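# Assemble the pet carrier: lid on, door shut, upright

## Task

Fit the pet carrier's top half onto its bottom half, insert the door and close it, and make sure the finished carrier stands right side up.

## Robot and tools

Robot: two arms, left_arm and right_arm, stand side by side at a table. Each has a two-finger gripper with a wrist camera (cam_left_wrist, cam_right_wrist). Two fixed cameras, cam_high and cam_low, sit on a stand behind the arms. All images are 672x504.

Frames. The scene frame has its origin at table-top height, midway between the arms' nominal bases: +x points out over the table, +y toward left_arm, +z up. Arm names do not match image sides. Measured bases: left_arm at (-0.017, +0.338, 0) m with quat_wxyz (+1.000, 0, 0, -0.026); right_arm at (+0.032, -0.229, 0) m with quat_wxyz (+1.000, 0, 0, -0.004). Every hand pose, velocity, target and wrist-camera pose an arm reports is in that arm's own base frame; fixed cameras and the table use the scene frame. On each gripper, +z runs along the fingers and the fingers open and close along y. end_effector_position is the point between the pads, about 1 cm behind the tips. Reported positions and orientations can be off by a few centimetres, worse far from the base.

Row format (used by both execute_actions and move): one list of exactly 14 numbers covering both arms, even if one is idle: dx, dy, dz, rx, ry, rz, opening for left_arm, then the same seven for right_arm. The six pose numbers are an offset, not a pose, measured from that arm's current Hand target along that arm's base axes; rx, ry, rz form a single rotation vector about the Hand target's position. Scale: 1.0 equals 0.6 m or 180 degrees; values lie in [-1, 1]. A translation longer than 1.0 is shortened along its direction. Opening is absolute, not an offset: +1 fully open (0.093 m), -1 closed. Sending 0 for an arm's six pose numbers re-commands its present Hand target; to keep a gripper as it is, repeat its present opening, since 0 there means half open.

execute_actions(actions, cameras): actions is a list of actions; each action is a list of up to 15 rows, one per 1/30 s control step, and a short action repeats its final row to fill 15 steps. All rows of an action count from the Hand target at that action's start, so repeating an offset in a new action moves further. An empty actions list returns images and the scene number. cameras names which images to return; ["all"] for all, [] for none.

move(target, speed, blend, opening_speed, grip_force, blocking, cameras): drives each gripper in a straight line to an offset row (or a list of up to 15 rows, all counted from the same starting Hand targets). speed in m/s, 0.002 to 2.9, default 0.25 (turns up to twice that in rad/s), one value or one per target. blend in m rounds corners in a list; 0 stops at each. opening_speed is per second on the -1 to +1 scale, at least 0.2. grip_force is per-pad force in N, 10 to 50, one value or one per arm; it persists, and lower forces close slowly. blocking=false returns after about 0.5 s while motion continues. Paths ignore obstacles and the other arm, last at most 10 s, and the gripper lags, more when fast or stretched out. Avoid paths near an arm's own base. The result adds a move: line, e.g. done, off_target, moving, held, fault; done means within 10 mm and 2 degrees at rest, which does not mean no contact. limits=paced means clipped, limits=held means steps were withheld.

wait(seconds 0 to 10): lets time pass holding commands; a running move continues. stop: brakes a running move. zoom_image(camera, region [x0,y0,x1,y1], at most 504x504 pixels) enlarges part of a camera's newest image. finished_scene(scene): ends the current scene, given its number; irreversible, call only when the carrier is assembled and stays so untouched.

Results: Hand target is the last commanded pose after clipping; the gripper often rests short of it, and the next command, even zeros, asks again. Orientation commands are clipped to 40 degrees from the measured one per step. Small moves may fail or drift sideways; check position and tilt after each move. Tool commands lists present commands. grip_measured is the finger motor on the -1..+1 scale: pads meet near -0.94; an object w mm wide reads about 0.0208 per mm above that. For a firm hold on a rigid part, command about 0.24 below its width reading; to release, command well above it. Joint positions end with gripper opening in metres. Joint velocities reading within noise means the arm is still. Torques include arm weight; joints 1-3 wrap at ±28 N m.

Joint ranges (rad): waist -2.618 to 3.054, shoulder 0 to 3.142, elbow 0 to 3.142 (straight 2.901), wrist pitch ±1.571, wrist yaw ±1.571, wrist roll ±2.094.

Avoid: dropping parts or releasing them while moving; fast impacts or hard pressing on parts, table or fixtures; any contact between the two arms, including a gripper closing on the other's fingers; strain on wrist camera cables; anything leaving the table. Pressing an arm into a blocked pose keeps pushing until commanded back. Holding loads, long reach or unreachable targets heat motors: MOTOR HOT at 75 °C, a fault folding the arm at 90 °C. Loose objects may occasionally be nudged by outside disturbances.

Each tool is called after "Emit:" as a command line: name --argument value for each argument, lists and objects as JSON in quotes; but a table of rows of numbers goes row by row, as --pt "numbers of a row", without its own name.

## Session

Emit:
execute_actions --actions '[]'

Emit:
zoom_image --camera "cam_high" --region '[230, 120, 500, 320]'

Emit:
zoom_image --camera "cam_high" --region '[230, 290, 500, 490]'

Emit:
zoom_image --camera "cam_low" --region '[180, 80, 520, 320]'

Scene clock: 0.00 s.
left_arm: end_effector_position=(+0.2344, +0.0250, +0.1802) grip_measured=+1.000 end_effector_quat_wxyz=(+0.517, -0.151, +0.842, +0.024) | right_arm: end_effector_position=(+0.2371, +0.0627, +0.1662) grip_measured=+1.000 end_effector_quat_wxyz=(+0.536, +0.107, +0.834, -0.072)
Joint positions: left_arm=[-0.091 0.442 0.473 -0.534 -0.277 -0.281 0.093] | right_arm=[0.854 0.778 0.499 -0.523 0.957 0.696 0.093]
Joint velocities: within noise
Joint torques (N m): no reading
Heat: left arm: 48 °C; right arm: 38 °C.
Hand target: left_arm +0.2363, +0.0249, +0.1890; +0.527, -0.152, +0.836, +0.021 | right_arm +0.2381, +0.0638, +0.1706; +0.540, +0.110, +0.832, -0.067
Tool commands: left_gripper/opening=+1.0 right_gripper/opening=+1.0

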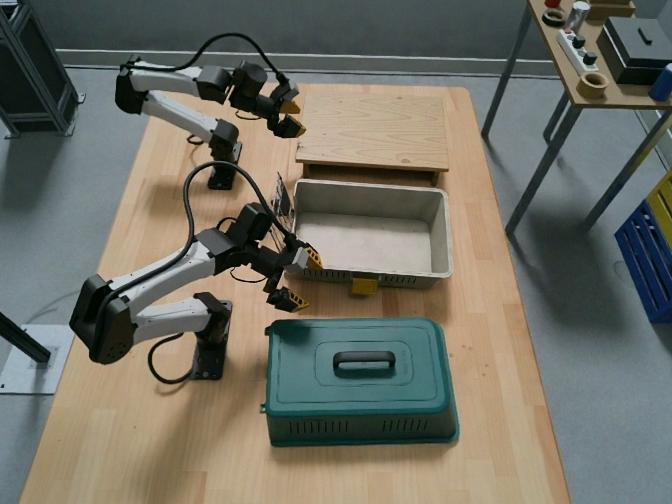

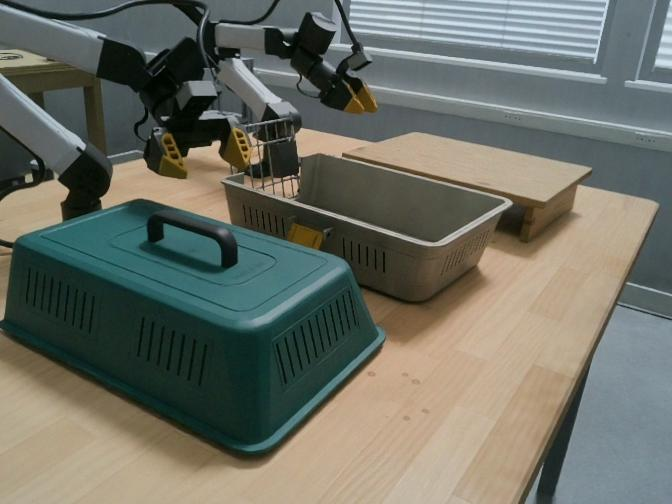

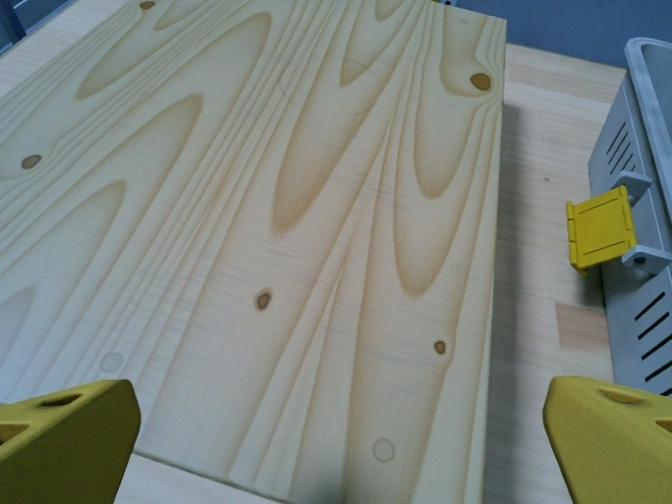

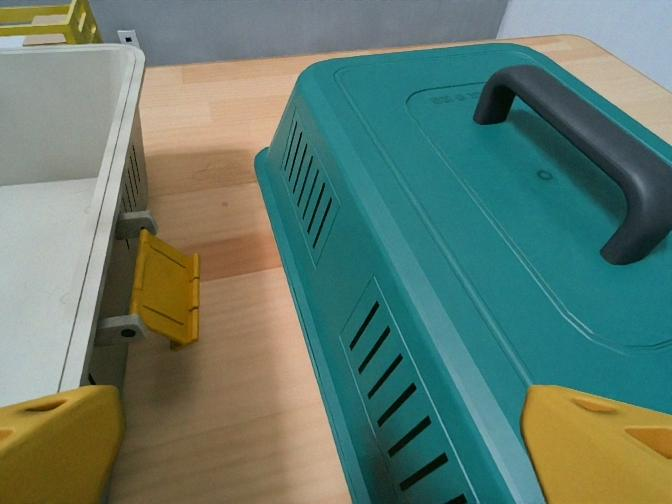

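Scaled by 1.867 from the camera's 672x504 image, which has a finer 960x720 frame.

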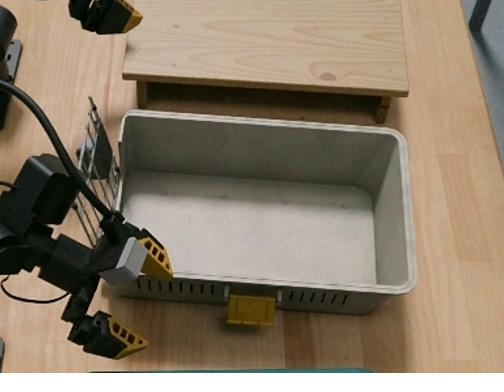

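Scaled by 1.867 from the camera's 672x504 image, which has a finer 960x720 frame.

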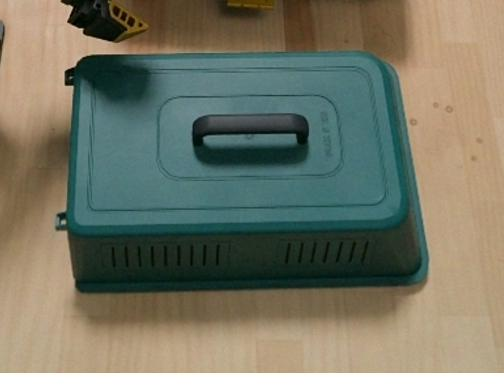

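Scaled by 1.482 from the camera's 672x504 image, which has a finer 960x720 frame.

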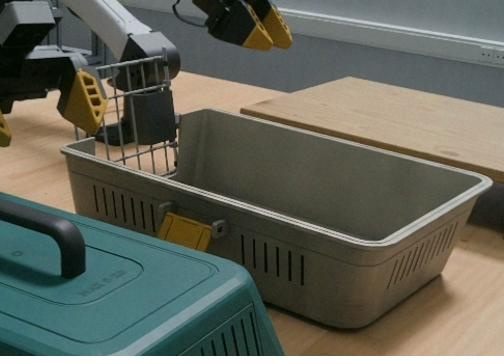

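Emit:
move --pt "0 0 0.1 0 0 0 -1 0 -0.03 0.2 0 0 0 1" --pt "0 0 0.2 0 0 0 -1 0.2315 -0.258 0.116 0.020 0.171 0.083 1" --blend '[0.03,0]' --cameras '["all"]'

Scene clock: 10.13 s.
left_arm: end_effector_position=(+0.2350, +0.0249, +0.2970) grip_measured=-0.981 end_effector_quat_wxyz=(+0.518, -0.151, +0.842, +0.024) | right_arm: end_effector_position=(+0.3734, -0.0908, +0.2303) grip_measured=+1.000 end_effector_quat_wxyz=(+0.291, +0.004, +0.957, +0.001)
Joint positions: left_arm=[-0.091 0.661 0.985 -0.825 -0.277 -0.281 0] | right_arm=[-0.314 1.526 1.507 -0.984 -0.173 -0.254 0.093]
Joint torques (N m): left_arm=[0.23 1.47 9.42 2.19 -0.07 0.16] | right_arm=[-0.46 -6.69 11.04 1.33 -0.24 -0.17]
Heat: left arm: 50 °C; right arm: 39 °C.
Hand target: left_arm +0.2362, +0.0249, +0.3091; +0.528, -0.152, +0.836, +0.021 | right_arm +0.3769, -0.0909, +0.2401; +0.301, -0.003, +0.954, +0.002
Off the commanded pose: left_arm 0.012 m, 1 deg | right_arm 0.011 m, 1 deg.
move: off_target (left_arm, right_arm)

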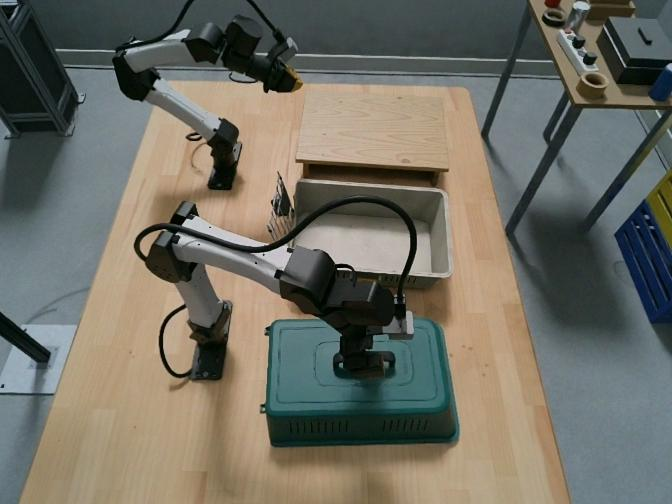

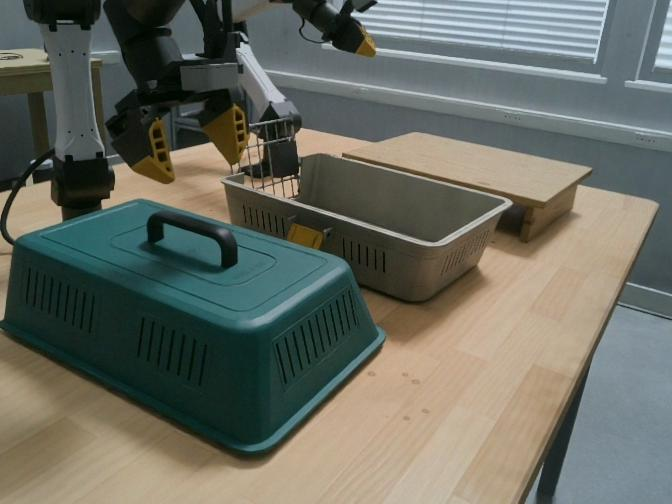

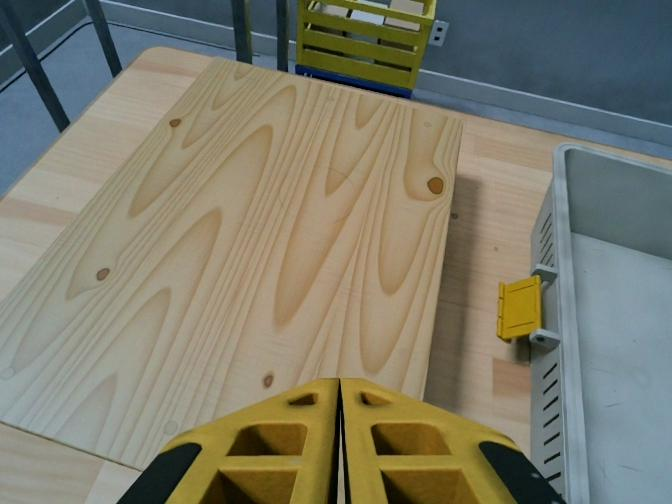

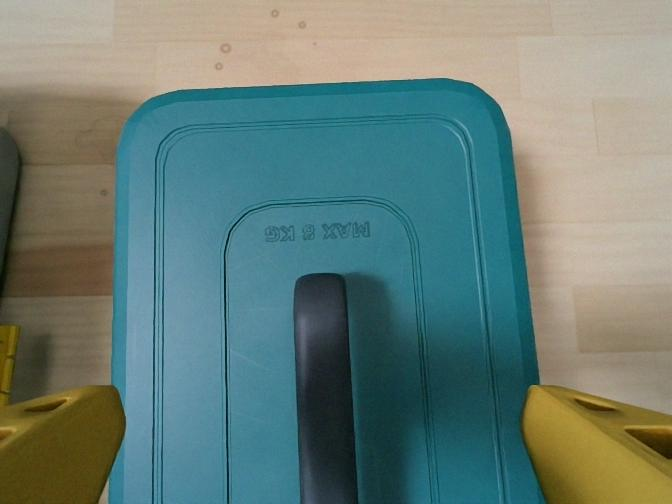

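Emit:
move --pt "0 0 0 0 0 0 -1 0.003 0 -0.09 0 0 0.01 1" --pt "0 0 0 0 0 0 -1 0.003 0 -0.132 0 0 0.01 1" --speed 0.1 --cameras '["cam_high","cam_low","cam_right_wrist"]'

Emit:
zoom_image --camera "cam_low" --region '[110, 140, 270, 280]'

Scene clock: 15.10 s.
left_arm: end_effector_position=(+0.2350, +0.0249, +0.2970) grip_measured=-0.981 end_effector_quat_wxyz=(+0.518, -0.151, +0.842, +0.024) | right_arm: end_effector_position=(+0.3768, -0.0901, +0.1578) grip_measured=+1.000 end_effector_quat_wxyz=(+0.288, -0.012, +0.957, +0.007)
Joint positions: left_arm=[-0.091 0.661 0.985 -0.825 -0.277 -0.281 0] | right_arm=[-0.319 1.526 1.222 -0.711 -0.194 -0.288 0.093]
Joint torques (N m): left_arm=[0.1 1.44 9.51 2.14 -0.09 0.16] | right_arm=[-0.75 -8.31 7.08 1.61 -0.25 -0.17]
Heat: left arm: 53 °C; right arm: 40 °C.
Hand target: left_arm +0.2362, +0.0249, +0.3091; +0.528, -0.152, +0.836, +0.021 | right_arm +0.3787, -0.0910, +0.1609; +0.300, -0.017, +0.954, +0.007
Off the commanded pose: left_arm 0.012 m, 1 deg | right_arm 0.004 m, 2 deg.
move: off_target (left_arm)
Images, in order (width x height): cam_high 672x504, cam_low 672x504, cam_right_wrist 672x504.

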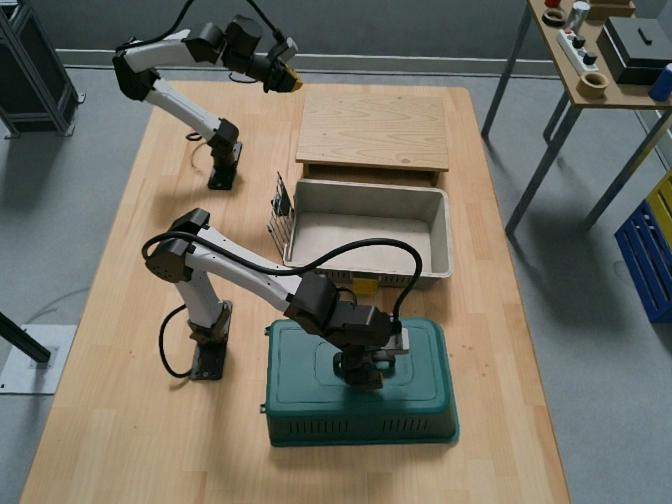

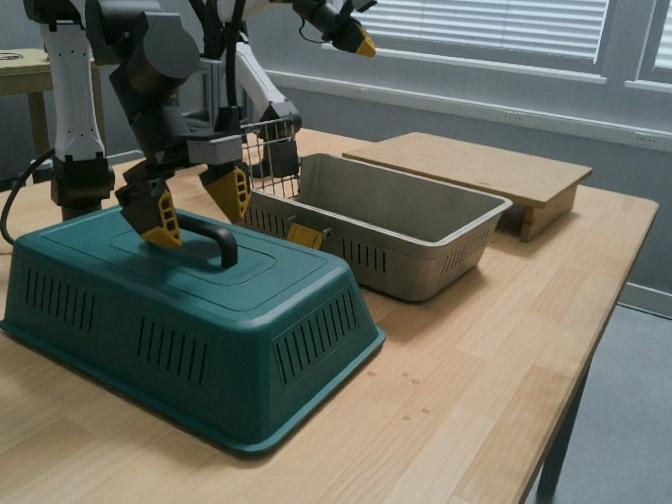

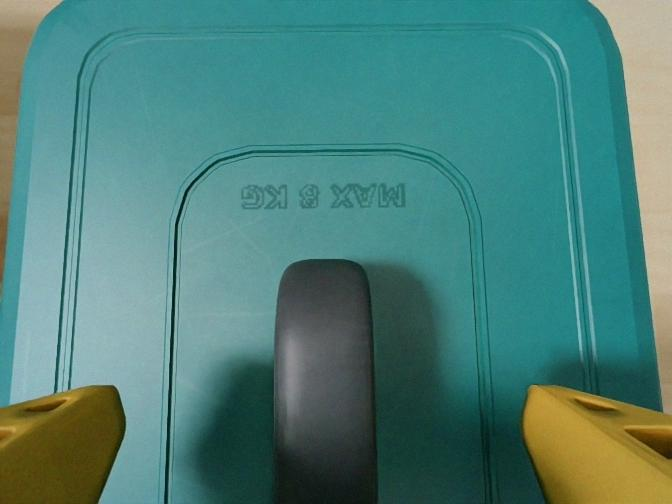

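Scaled by 3.150 from the camera's 672x504 image, which has a finer 960x720 frame.

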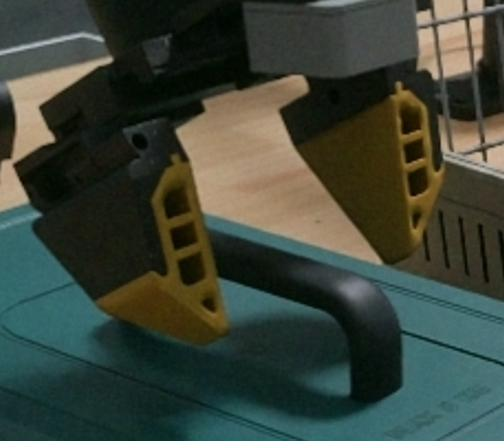

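Good; lower 5 mm, then close.

Emit:
move --target '[0,0,0,0,0,0,-1,0,0,-0.011,0,0.00,0,1]' --speed 0.05

Emit:
move --target '[0,0,0,0,0,0,-1,0,0,0,0,0,0,-1]' --opening_speed 0.7 --cameras '["cam_right_wrist"]'

Scene clock: 17.60 s.
left_arm: end_effector_position=(+0.2350, +0.0249, +0.2970) grip_measured=-0.981 end_effector_quat_wxyz=(+0.518, -0.151, +0.842, +0.024) | right_arm: end_effector_position=(+0.3773, -0.0902, +0.1529) grip_measured=+1.000 end_effector_quat_wxyz=(+0.290, -0.012, +0.957, +0.007)
Joint positions: left_arm=[-0.091 0.661 0.985 -0.825 -0.277 -0.281 0] | right_arm=[-0.319 1.526 1.2 -0.685 -0.194 -0.288 0.093]
Joint torques (N m): left_arm=[0.21 1.22 9.31 2.17 -0.1 0.15] | right_arm=[-0.77 -8.08 6.87 1.6 -0.25 -0.18]
Heat: left arm: 54 °C; right arm: 40 °C.
Hand target: left_arm +0.2362, +0.0249, +0.3091; +0.528, -0.152, +0.836, +0.021 | right_arm +0.3788, -0.0911, +0.1544; +0.301, -0.017, +0.954, +0.006
Off the commanded pose: left_arm 0.012 m, 1 deg | right_arm 0.002 m, 1 deg.
move: off_target (left_arm)

Scene clock: 20.67 s.
left_arm: end_effector_position=(+0.2350, +0.0249, +0.2970) grip_measured=-0.981 end_effector_quat_wxyz=(+0.518, -0.151, +0.842, +0.024) | right_arm: end_effector_position=(+0.3775, -0.0900, +0.1530) grip_measured=-0.610 end_effector_quat_wxyz=(+0.291, -0.016, +0.957, +0.006)
Joint positions: left_arm=[-0.091 0.661 0.985 -0.825 -0.277 -0.281 0] | right_arm=[-0.319 1.526 1.2 -0.684 -0.196 -0.295 0.016]
Joint torques (N m): left_arm=[0.25 1.37 9.51 2.19 -0.1 0.18] | right_arm=[-0.79 -8.1 6.86 1.62 -0.25 -0.11]
Heat: left arm: 55 °C; right arm: 40 °C.
Hand target: left_arm +0.2362, +0.0249, +0.3091; +0.528, -0.152, +0.836, +0.021 | right_arm +0.3788, -0.0910, +0.1544; +0.301, -0.018, +0.954, +0.006
Off the commanded pose: left_arm 0.012 m, 1 deg | right_arm 0.002 m, 1 deg.
move: off_target (left_arm)
Images, in order (width x height): cam_right_wrist 672x504.

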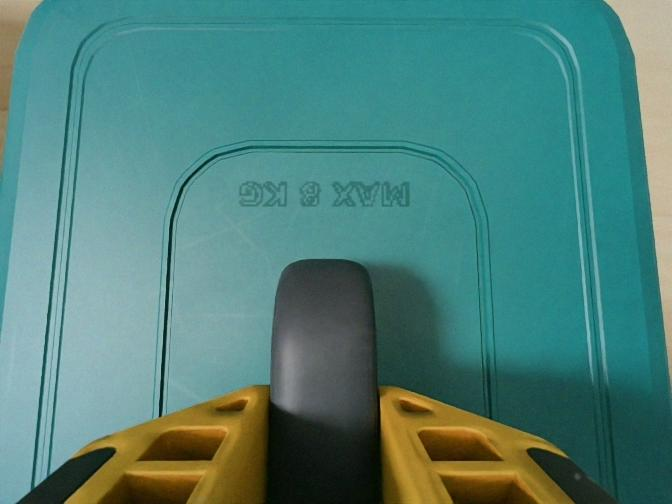

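Emit:
move --pt "0 0 0 0 0 0 -1 0.02 0 0.15 0 -0.02 0 -1" --pt "0 0 0 0 0 0 -1 0.07 0.02 0.28 0 -0.02 0 -1" --pt "0 0 0 0 0 0 -1 0.06 0.40 0.27 0 -0.01 -0.015 -1" --pt "0 0 0 0 0 0 -1 0.03 0.59 0.26 0 0.0 -0.028 -1" --blend '[0.03,0.03,0.03,0]' --speed 0.14 --cameras '["all"]'

Emit:
zoom_image --camera "cam_low" --region '[180, 60, 540, 310]'

Emit:
zoom_image --camera "cam_high" --region '[240, 120, 500, 300]'

Scene clock: 32.30 s.
left_arm: end_effector_position=(+0.2350, +0.0249, +0.2970) grip_measured=-0.981 end_effector_quat_wxyz=(+0.518, -0.151, +0.842, +0.024) | right_arm: end_effector_position=(+0.3896, +0.2654, +0.2861) grip_measured=-0.618 end_effector_quat_wxyz=(+0.290, -0.001, +0.957, -0.004)
Joint positions: left_arm=[-0.091 0.661 0.985 -0.825 -0.277 -0.281 0] | right_arm=[0.733 2.202 2.679 -1.592 0.387 0.64 0.016]
Joint torques (N m): left_arm=[0.03 1.4 9.35 2.17 -0.13 0.17] | right_arm=[-0.62 -13.18 10.69 1.39 0.56 0.06]
Heat: left arm: 58 °C; right arm: 42 °C.
Hand target: left_arm +0.2362, +0.0249, +0.3091; +0.528, -0.152, +0.836, +0.021 | right_arm +0.3969, +0.2629, +0.3104; +0.301, +0.025, +0.953, -0.007
Off the commanded pose: left_arm 0.012 m, 1 deg | right_arm 0.025 m, 3 deg.
joint read past its limit (right arm) — joint 4 (wrist pitch), lower limit.
joint sent to its limit (right arm) — joint 4 (wrist pitch), lower limit. The joint targets are off in orientation, not in position.
move: off_target (left_arm, right_arm)

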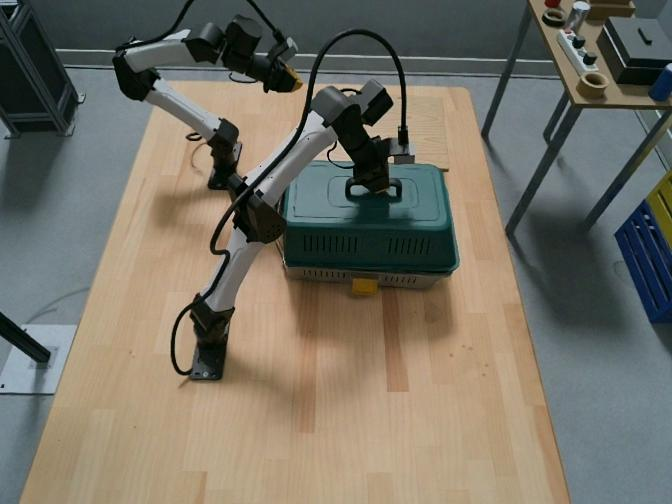

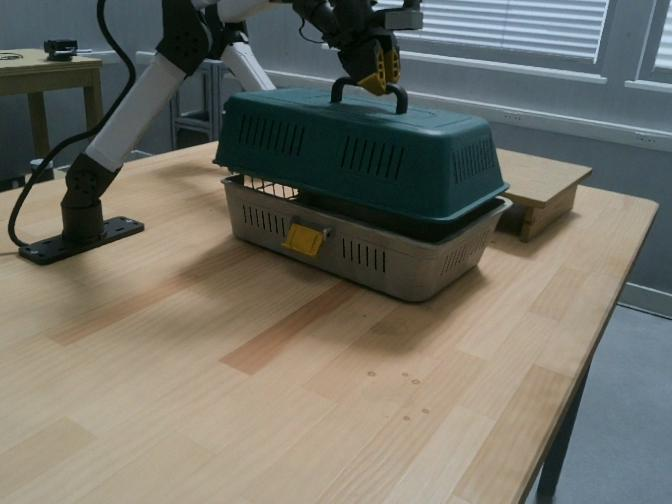

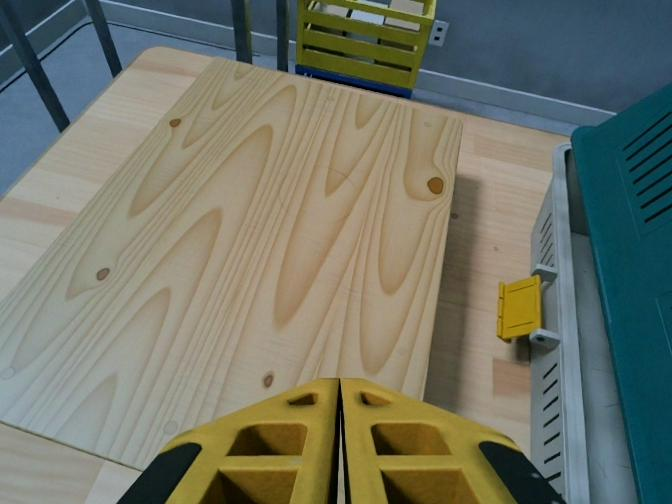

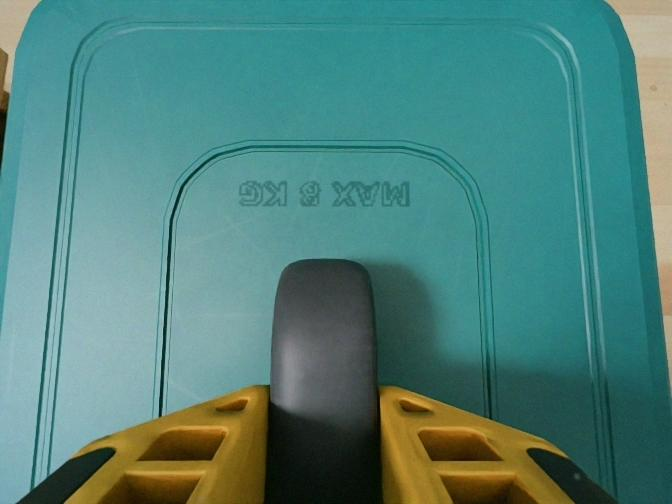

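Scaled by 1.400 from the camera's 672x504 image, which has a finer 960x720 frame.

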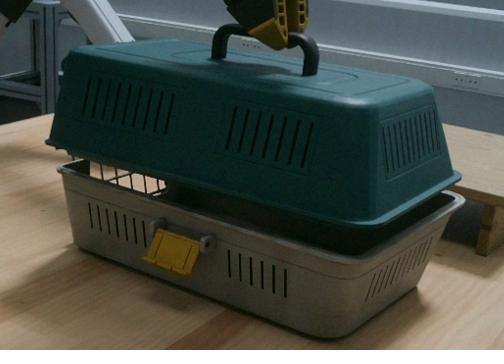

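Scaled by 1.938 from the camera's 672x504 image, which has a finer 960x720 frame.

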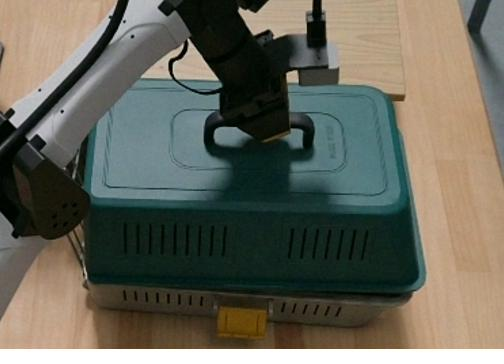

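Emit:
move --target '[0,0,0,0,0,0,-1,0.0,0.02,0.0,-0.006,0.0,-0.024,-1]' --speed 0.08 --cameras '["cam_left_wrist","cam_low","cam_high"]'

Emit:
zoom_image --camera "cam_low" --region '[180, 60, 540, 310]'

Emit:
zoom_image --camera "cam_high" --region '[240, 120, 500, 300]'

Scene clock: 39.20 s.
left_arm: end_effector_position=(+0.2350, +0.0249, +0.2970) grip_measured=-0.981 end_effector_quat_wxyz=(+0.518, -0.151, +0.842, +0.024) | right_arm: end_effector_position=(+0.3915, +0.2741, +0.2879) grip_measured=-0.618 end_effector_quat_wxyz=(+0.312, +0.028, +0.950, -0.007)
Joint positions: left_arm=[-0.091 0.661 0.985 -0.825 -0.277 -0.281 0] | right_arm=[0.764 2.235 2.725 -1.594 0.447 0.715 0.016]
Joint torques (N m): left_arm=[0.05 1.51 9.43 2.18 -0.1 0.15] | right_arm=[0.14 -13.05 10.33 1.41 0.66 0.05]
Heat: left arm: 59 °C; right arm: 44 °C.
Hand target: left_arm +0.2362, +0.0249, +0.3091; +0.528, -0.152, +0.835, +0.021 | right_arm +0.3969, +0.2749, +0.3103; +0.300, +0.058, +0.952, -0.027
Off the commanded pose: left_arm 0.012 m, 1 deg | right_arm 0.023 m, 4 deg.
joint read past its limit (right arm) — joint 4 (wrist pitch), lower limit.
joint sent to its limit (right arm) — joint 4 (wrist pitch), lower limit. The joint targets are off in orientation, not in position.
move: off_target (left_arm, right_arm)
Images, in order (width x height): cam_high 672x504, cam_low 672x504, cam_left_wrist 672x504.

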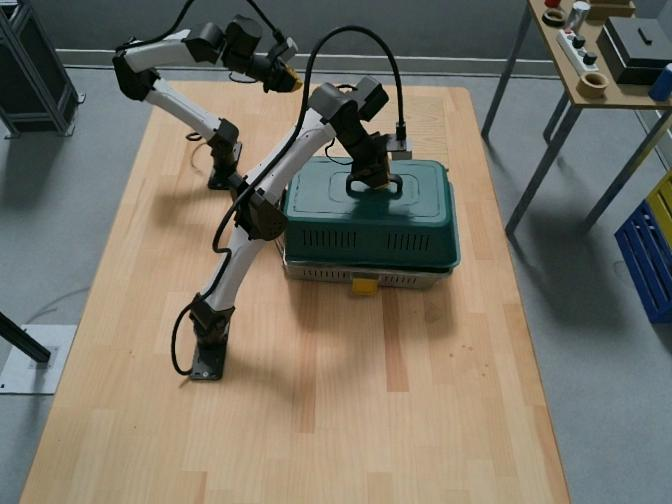

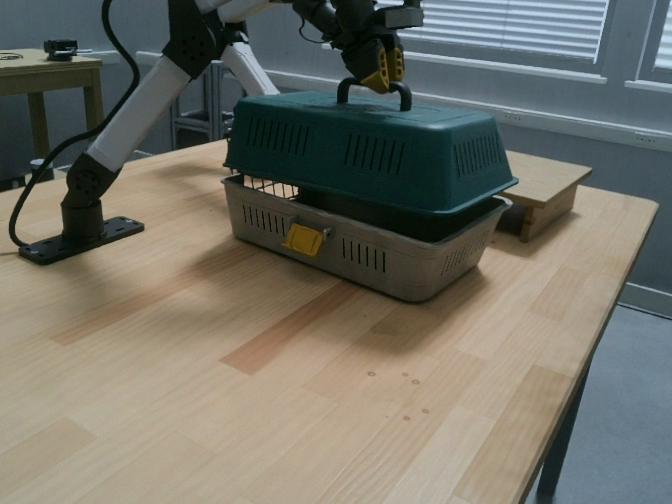

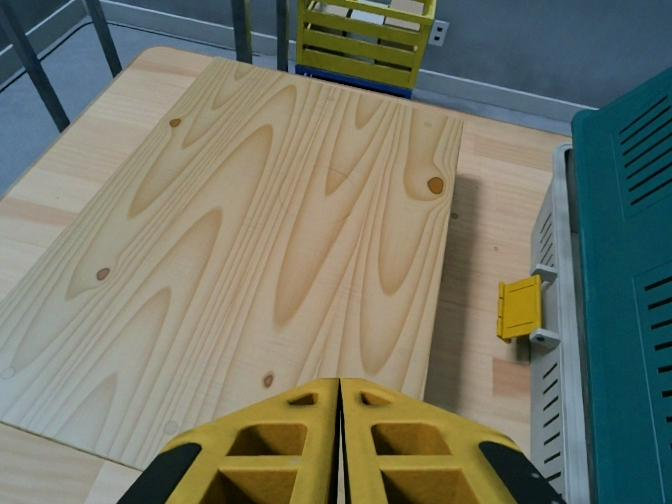

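Scaled by 1.400 from the camera's 672x504 image, which has a finer 960x720 frame.

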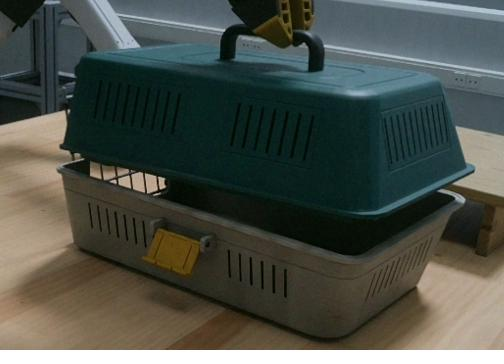

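Scaled by 1.938 from the camera's 672x504 image, which has a finer 960x720 frame.

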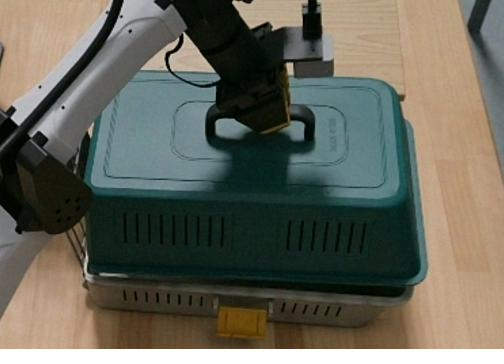

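Emit:
move --target '[0,0,0,0,0,0,-1,0.002,-0.004,-0.03,0.004,0.02,0.0,-1]' --speed 0.05 --cameras '["cam_left_wrist","cam_low","cam_high"]'

Emit:
zoom_image --camera "cam_low" --region '[180, 60, 540, 310]'

Emit:
zoom_image --camera "cam_high" --region '[240, 120, 500, 300]'

Scene clock: 51.83 s.
left_arm: end_effector_position=(+0.2350, +0.0249, +0.2970) grip_measured=-0.981 end_effector_quat_wxyz=(+0.518, -0.151, +0.842, +0.024) | right_arm: end_effector_position=(+0.3925, +0.2731, +0.2857) grip_measured=-0.618 end_effector_quat_wxyz=(+0.301, +0.034, +0.953, +0.004)
Joint positions: left_arm=[-0.091 0.661 0.985 -0.825 -0.277 -0.281 0] | right_arm=[0.75 2.235 2.725 -1.594 0.412 0.722 0.016]
Joint torques (N m): left_arm=[0.2 1.29 9.44 2.18 -0.09 0.16] | right_arm=[-0.69 -12.75 6.13 1.43 0.42 0.08]
Heat: left arm: 61 °C; right arm: 49 °C.
Hand target: left_arm +0.2362, +0.0249, +0.3091; +0.528, -0.152, +0.835, +0.021 | right_arm +0.3981, +0.2725, +0.2923; +0.270, +0.059, +0.961, -0.023
Off the commanded pose: left_arm 0.012 m, 1 deg | right_arm 0.009 m, 6 deg.
joint read past its limit (right arm) — joint 4 (wrist pitch), lower limit.
joint sent to its limit (right arm) — joint 4 (wrist pitch), lower limit. The joint targets are off in orientation, not in position.
move: off_target (left_arm, right_arm)
Images, in order (width x height): cam_high 672x504, cam_low 672x504, cam_left_wrist 672x504.

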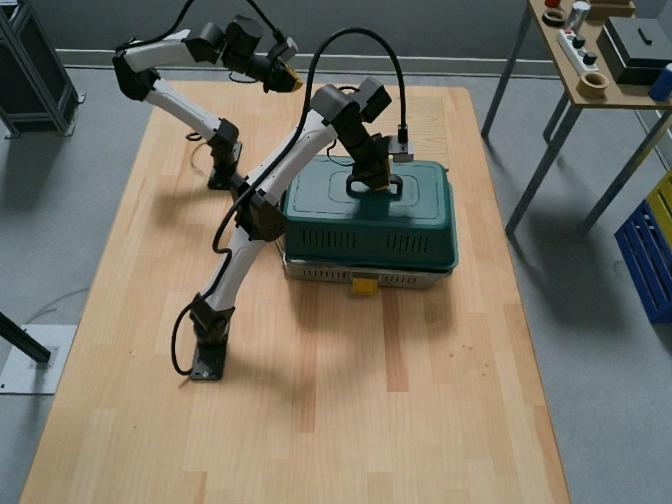

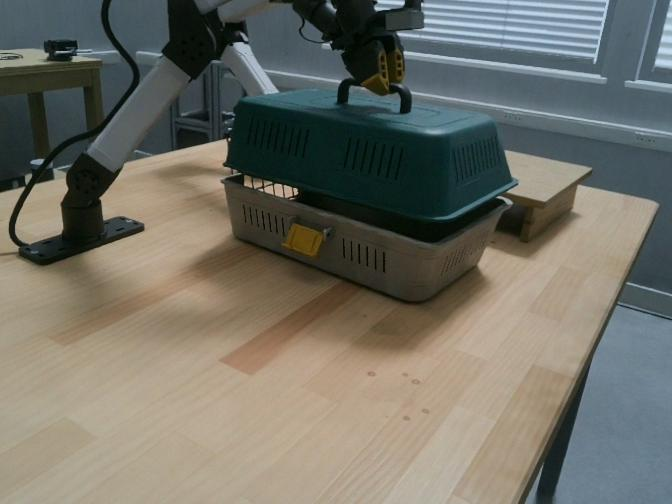

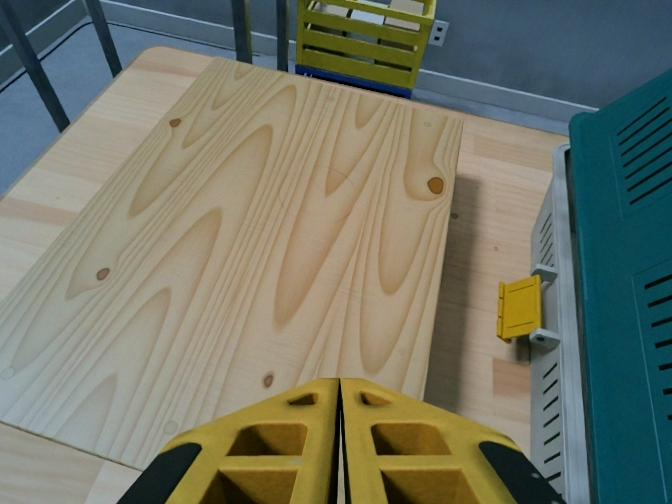

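Scaled by 1.400 from the camera's 672x504 image, which has a finer 960x720 frame.

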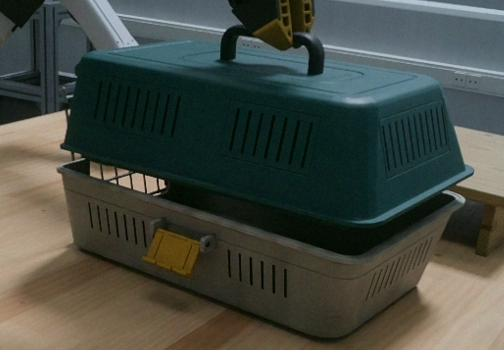

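Scaled by 1.938 from the camera's 672x504 image, which has a finer 960x720 frame.

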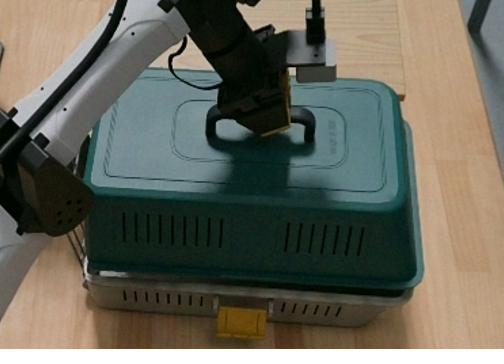

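Emit:
move --target '[0,0,0,0,0,0,-1,-0.004,-0.002,-0.02,0.0,0.0,0.0,-1]' --speed 0.05 --cameras '["cam_left_wrist","cam_low","cam_high"]'

Emit:
zoom_image --camera "cam_low" --region '[180, 60, 540, 310]'

Emit:
zoom_image --camera "cam_high" --region '[240, 120, 500, 300]'

Scene clock: 56.20 s.
left_arm: end_effector_position=(+0.2350, +0.0249, +0.2970) grip_measured=-0.981 end_effector_quat_wxyz=(+0.518, -0.151, +0.842, +0.024) | right_arm: end_effector_position=(+0.3907, +0.2722, +0.2716) grip_measured=-0.618 end_effector_quat_wxyz=(+0.284, +0.038, +0.958, -0.008)
Joint positions: left_arm=[-0.091 0.661 0.985 -0.825 -0.277 -0.281 0] | right_arm=[0.75 2.235 2.677 -1.594 0.409 0.74 0.016]
Joint torques (N m): left_arm=[0.31 1.44 9.36 2.17 -0.07 0.13] | right_arm=[-0.62 -13.41 6.31 1.34 0.42 0.06]
Heat: left arm: 62 °C; right arm: 50 °C.
Hand target: left_arm +0.2362, +0.0249, +0.3091; +0.528, -0.152, +0.835, +0.021 | right_arm +0.3957, +0.2713, +0.2804; +0.270, +0.059, +0.961, -0.023
Off the commanded pose: left_arm 0.012 m, 1 deg | right_arm 0.010 m, 3 deg.
joint read past its limit (right arm) — joint 4 (wrist pitch), lower limit.
joint sent to its limit (right arm) — joint 4 (wrist pitch), lower limit. The joint targets are off in orientation, not in position.
move: off_target (left_arm, right_arm)
Images, in order (width x height): cam_high 672x504, cam_low 672x504, cam_left_wrist 672x504.

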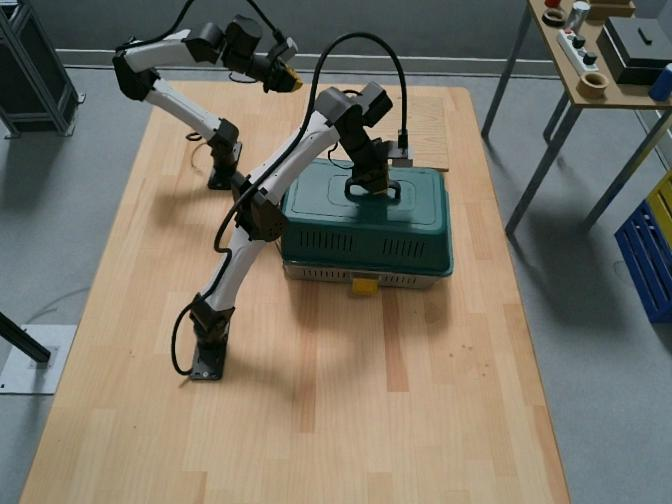

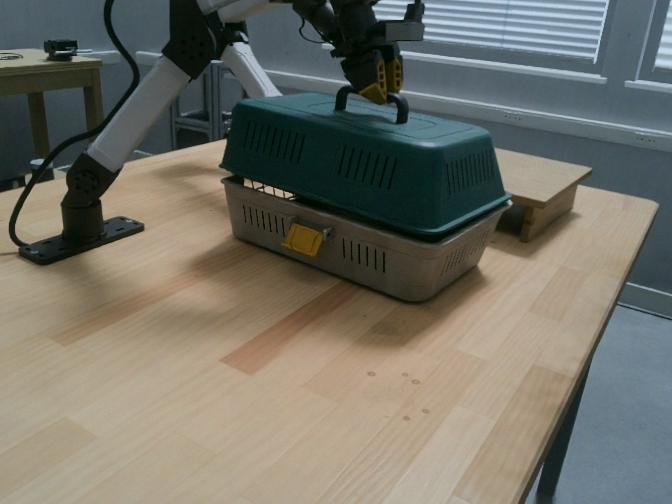

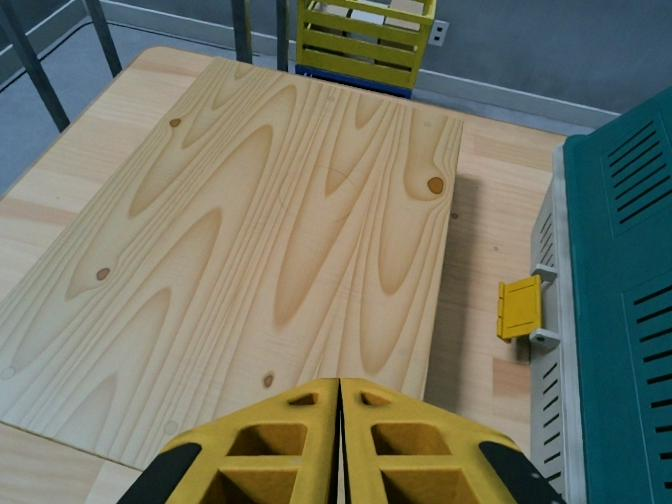

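Scaled by 1.400 from the camera's 672x504 image, which has a finer 960x720 frame.

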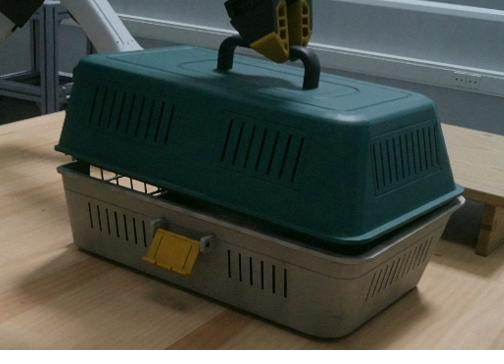

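Scaled by 1.938 from the camera's 672x504 image, which has a finer 960x720 frame.

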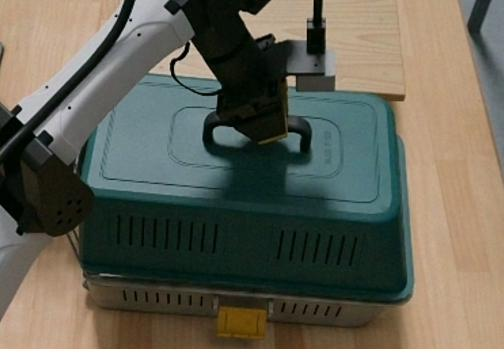

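Emit:
move --target '[0,0,0,0,0,0,-1,-0.002,-0.0,-0.02,0.0,0.0,0.0,-1]' --speed 0.04 --cameras '["cam_left_wrist","cam_low"]'

Emit:
zoom_image --camera "cam_low" --region '[380, 150, 530, 300]'

Emit:
zoom_image --camera "cam_low" --region '[200, 150, 350, 270]'

Emit:
zoom_image --camera "cam_left_wrist" --region '[480, 100, 672, 500]'

Scene clock: 61.83 s.
left_arm: end_effector_position=(+0.2350, +0.0249, +0.2970) grip_measured=-0.981 end_effector_quat_wxyz=(+0.518, -0.151, +0.842, +0.024) | right_arm: end_effector_position=(+0.3904, +0.2713, +0.2644) grip_measured=-0.618 end_effector_quat_wxyz=(+0.277, +0.041, +0.960, -0.016)
Joint positions: left_arm=[-0.091 0.661 0.985 -0.826 -0.277 -0.281 0] | right_arm=[0.75 2.235 2.65 -1.591 0.412 0.751 0.016]
Joint torques (N m): left_arm=[0.24 1.29 9.54 2.17 -0.08 0.14] | right_arm=[-0.49 -13 5.72 1.26 0.38 0.11]
Heat: left arm: 63 °C; right arm: 51 °C.
Hand target: left_arm +0.2362, +0.0249, +0.3091; +0.528, -0.152, +0.836, +0.021 | right_arm +0.3945, +0.2713, +0.2683; +0.270, +0.059, +0.961, -0.023
Off the commanded pose: left_arm 0.012 m, 1 deg | right_arm 0.006 m, 2 deg.
joint read past its limit (right arm) — joint 4 (wrist pitch), lower limit.
joint sent to its limit (right arm) — joint 4 (wrist pitch), lower limit. The joint targets are off in orientation, not in position.
move: off_target (left_arm)
Images, in order (width x height): cam_low 672x504, cam_left_wrist 672x504.

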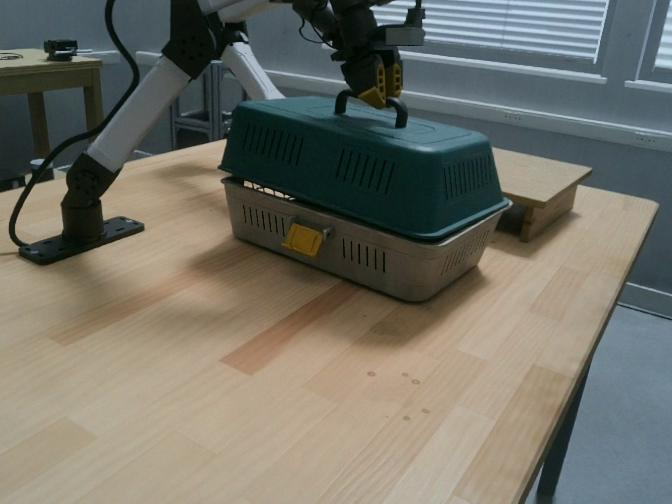

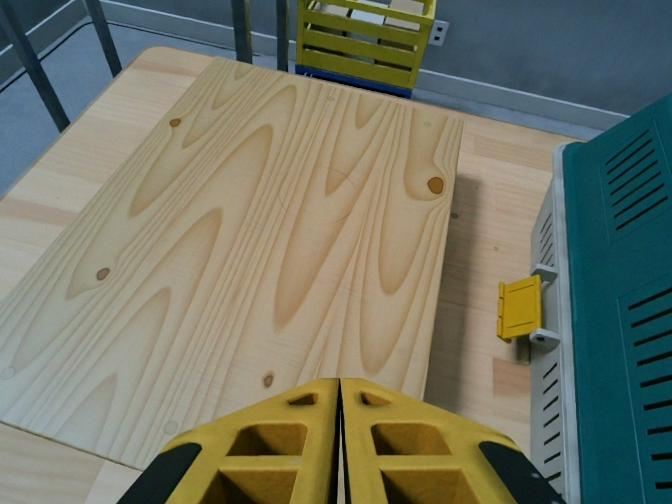

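Scaled by 3.360 from the camera's 672x504 image, which has a finer 960x720 frame.

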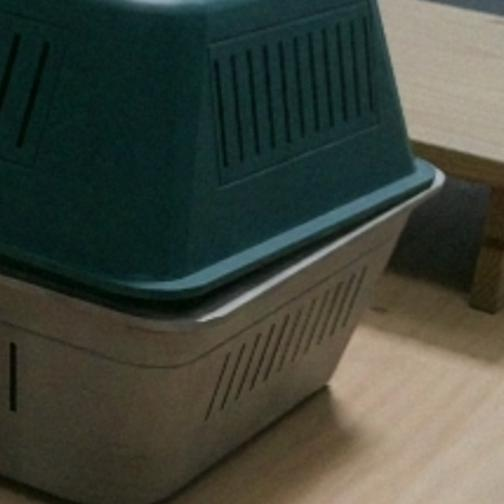

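Scaled by 3.360 from the camera's 672x504 image, which has a finer 960x720 frame.

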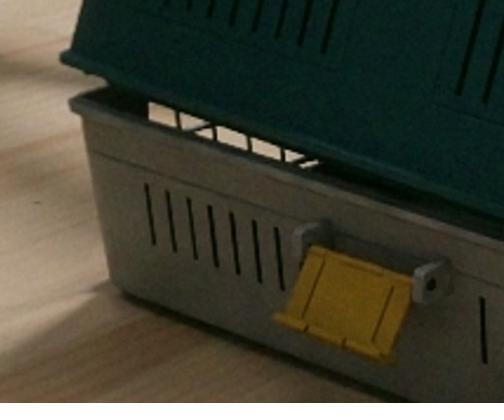

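Scaled by 1.260 from the camera's 672x504 image, which has a finer 960x720 frame.

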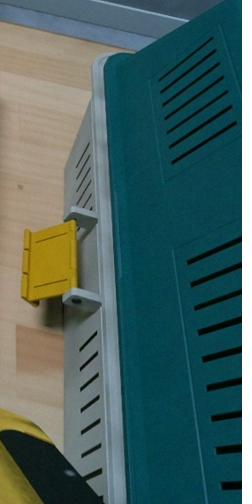

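Emit:
move --target '[0,0,0,0,0,0,-1,-0.006,-0.0,-0.01,0.008,-0.02,0.003,-1]' --speed 0.04 --cameras '["cam_left_wrist","cam_low"]'

Emit:
zoom_image --camera "cam_low" --region '[380, 150, 530, 300]'

Emit:
zoom_image --camera "cam_low" --region '[200, 150, 350, 270]'

Emit:
zoom_image --camera "cam_left_wrist" --region '[480, 100, 672, 500]'

Scene clock: 67.80 s.
left_arm: end_effector_position=(+0.2350, +0.0249, +0.2970) grip_measured=-0.981 end_effector_quat_wxyz=(+0.518, -0.151, +0.842, +0.024) | right_arm: end_effector_position=(+0.3936, +0.2713, +0.2599) grip_measured=-0.618 end_effector_quat_wxyz=(+0.295, +0.048, +0.954, -0.013)
Joint positions: left_arm=[-0.091 0.661 0.985 -0.826 -0.277 -0.281 0] | right_arm=[0.753 2.15 2.459 -1.456 0.438 0.759 0.016]
Joint torques (N m): left_arm=[0.1 1.36 9.48 2.18 -0.1 0.18] | right_arm=[0.24 -13.91 4.64 1.21 0.34 0.18]
Heat: left arm: 63 °C; right arm: 52 °C.
Hand target: left_arm +0.2362, +0.0249, +0.3091; +0.528, -0.152, +0.836, +0.021 | right_arm +0.3908, +0.2713, +0.2624; +0.299, +0.058, +0.952, -0.008
Off the commanded pose: left_arm 0.012 m, 1 deg | right_arm 0.004 m, 1 deg.
move: off_target (left_arm)
Images, in order (width x height): cam_low 672x504, cam_left_wrist 672x504.

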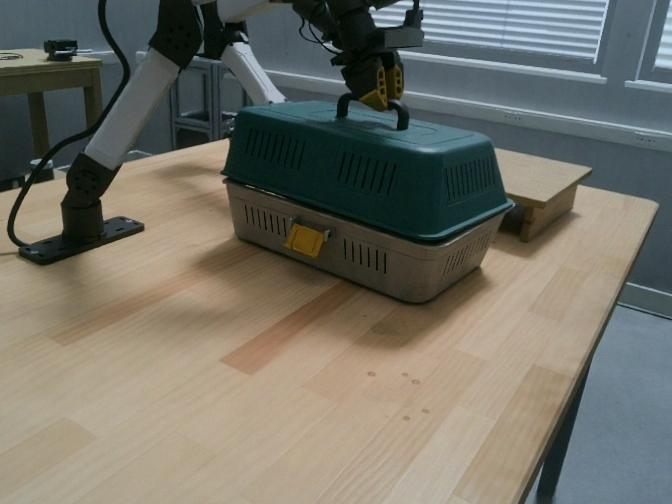

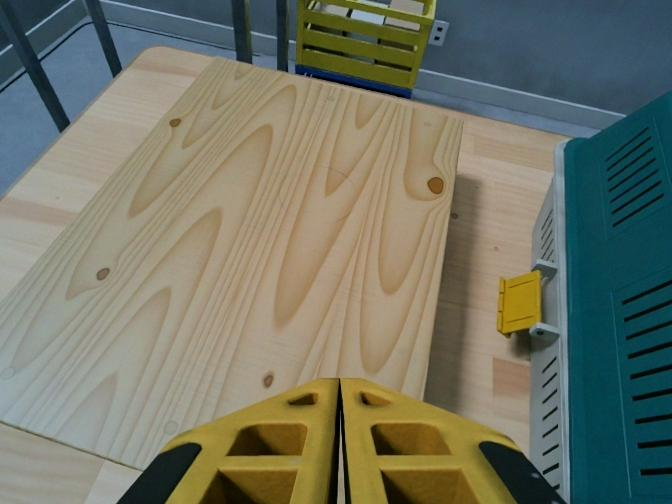

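Scaled by 3.360 from the camera's 672x504 image, which has a finer 960x720 frame.

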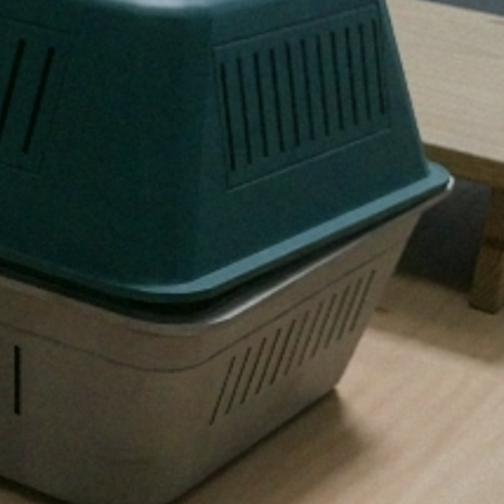

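Scaled by 3.360 from the camera's 672x504 image, which has a finer 960x720 frame.

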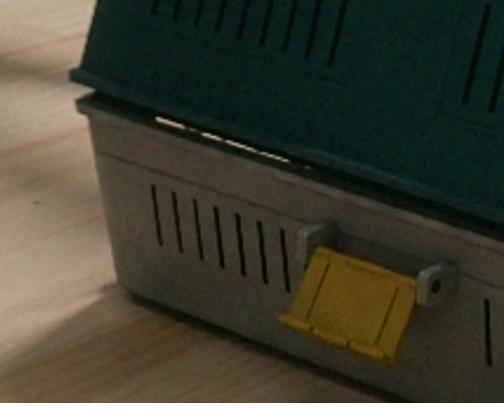

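Scaled by 1.260 from the camera's 672x504 image, which has a finer 960x720 frame.

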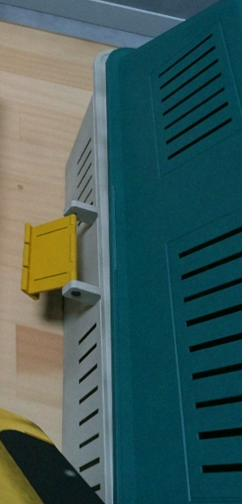

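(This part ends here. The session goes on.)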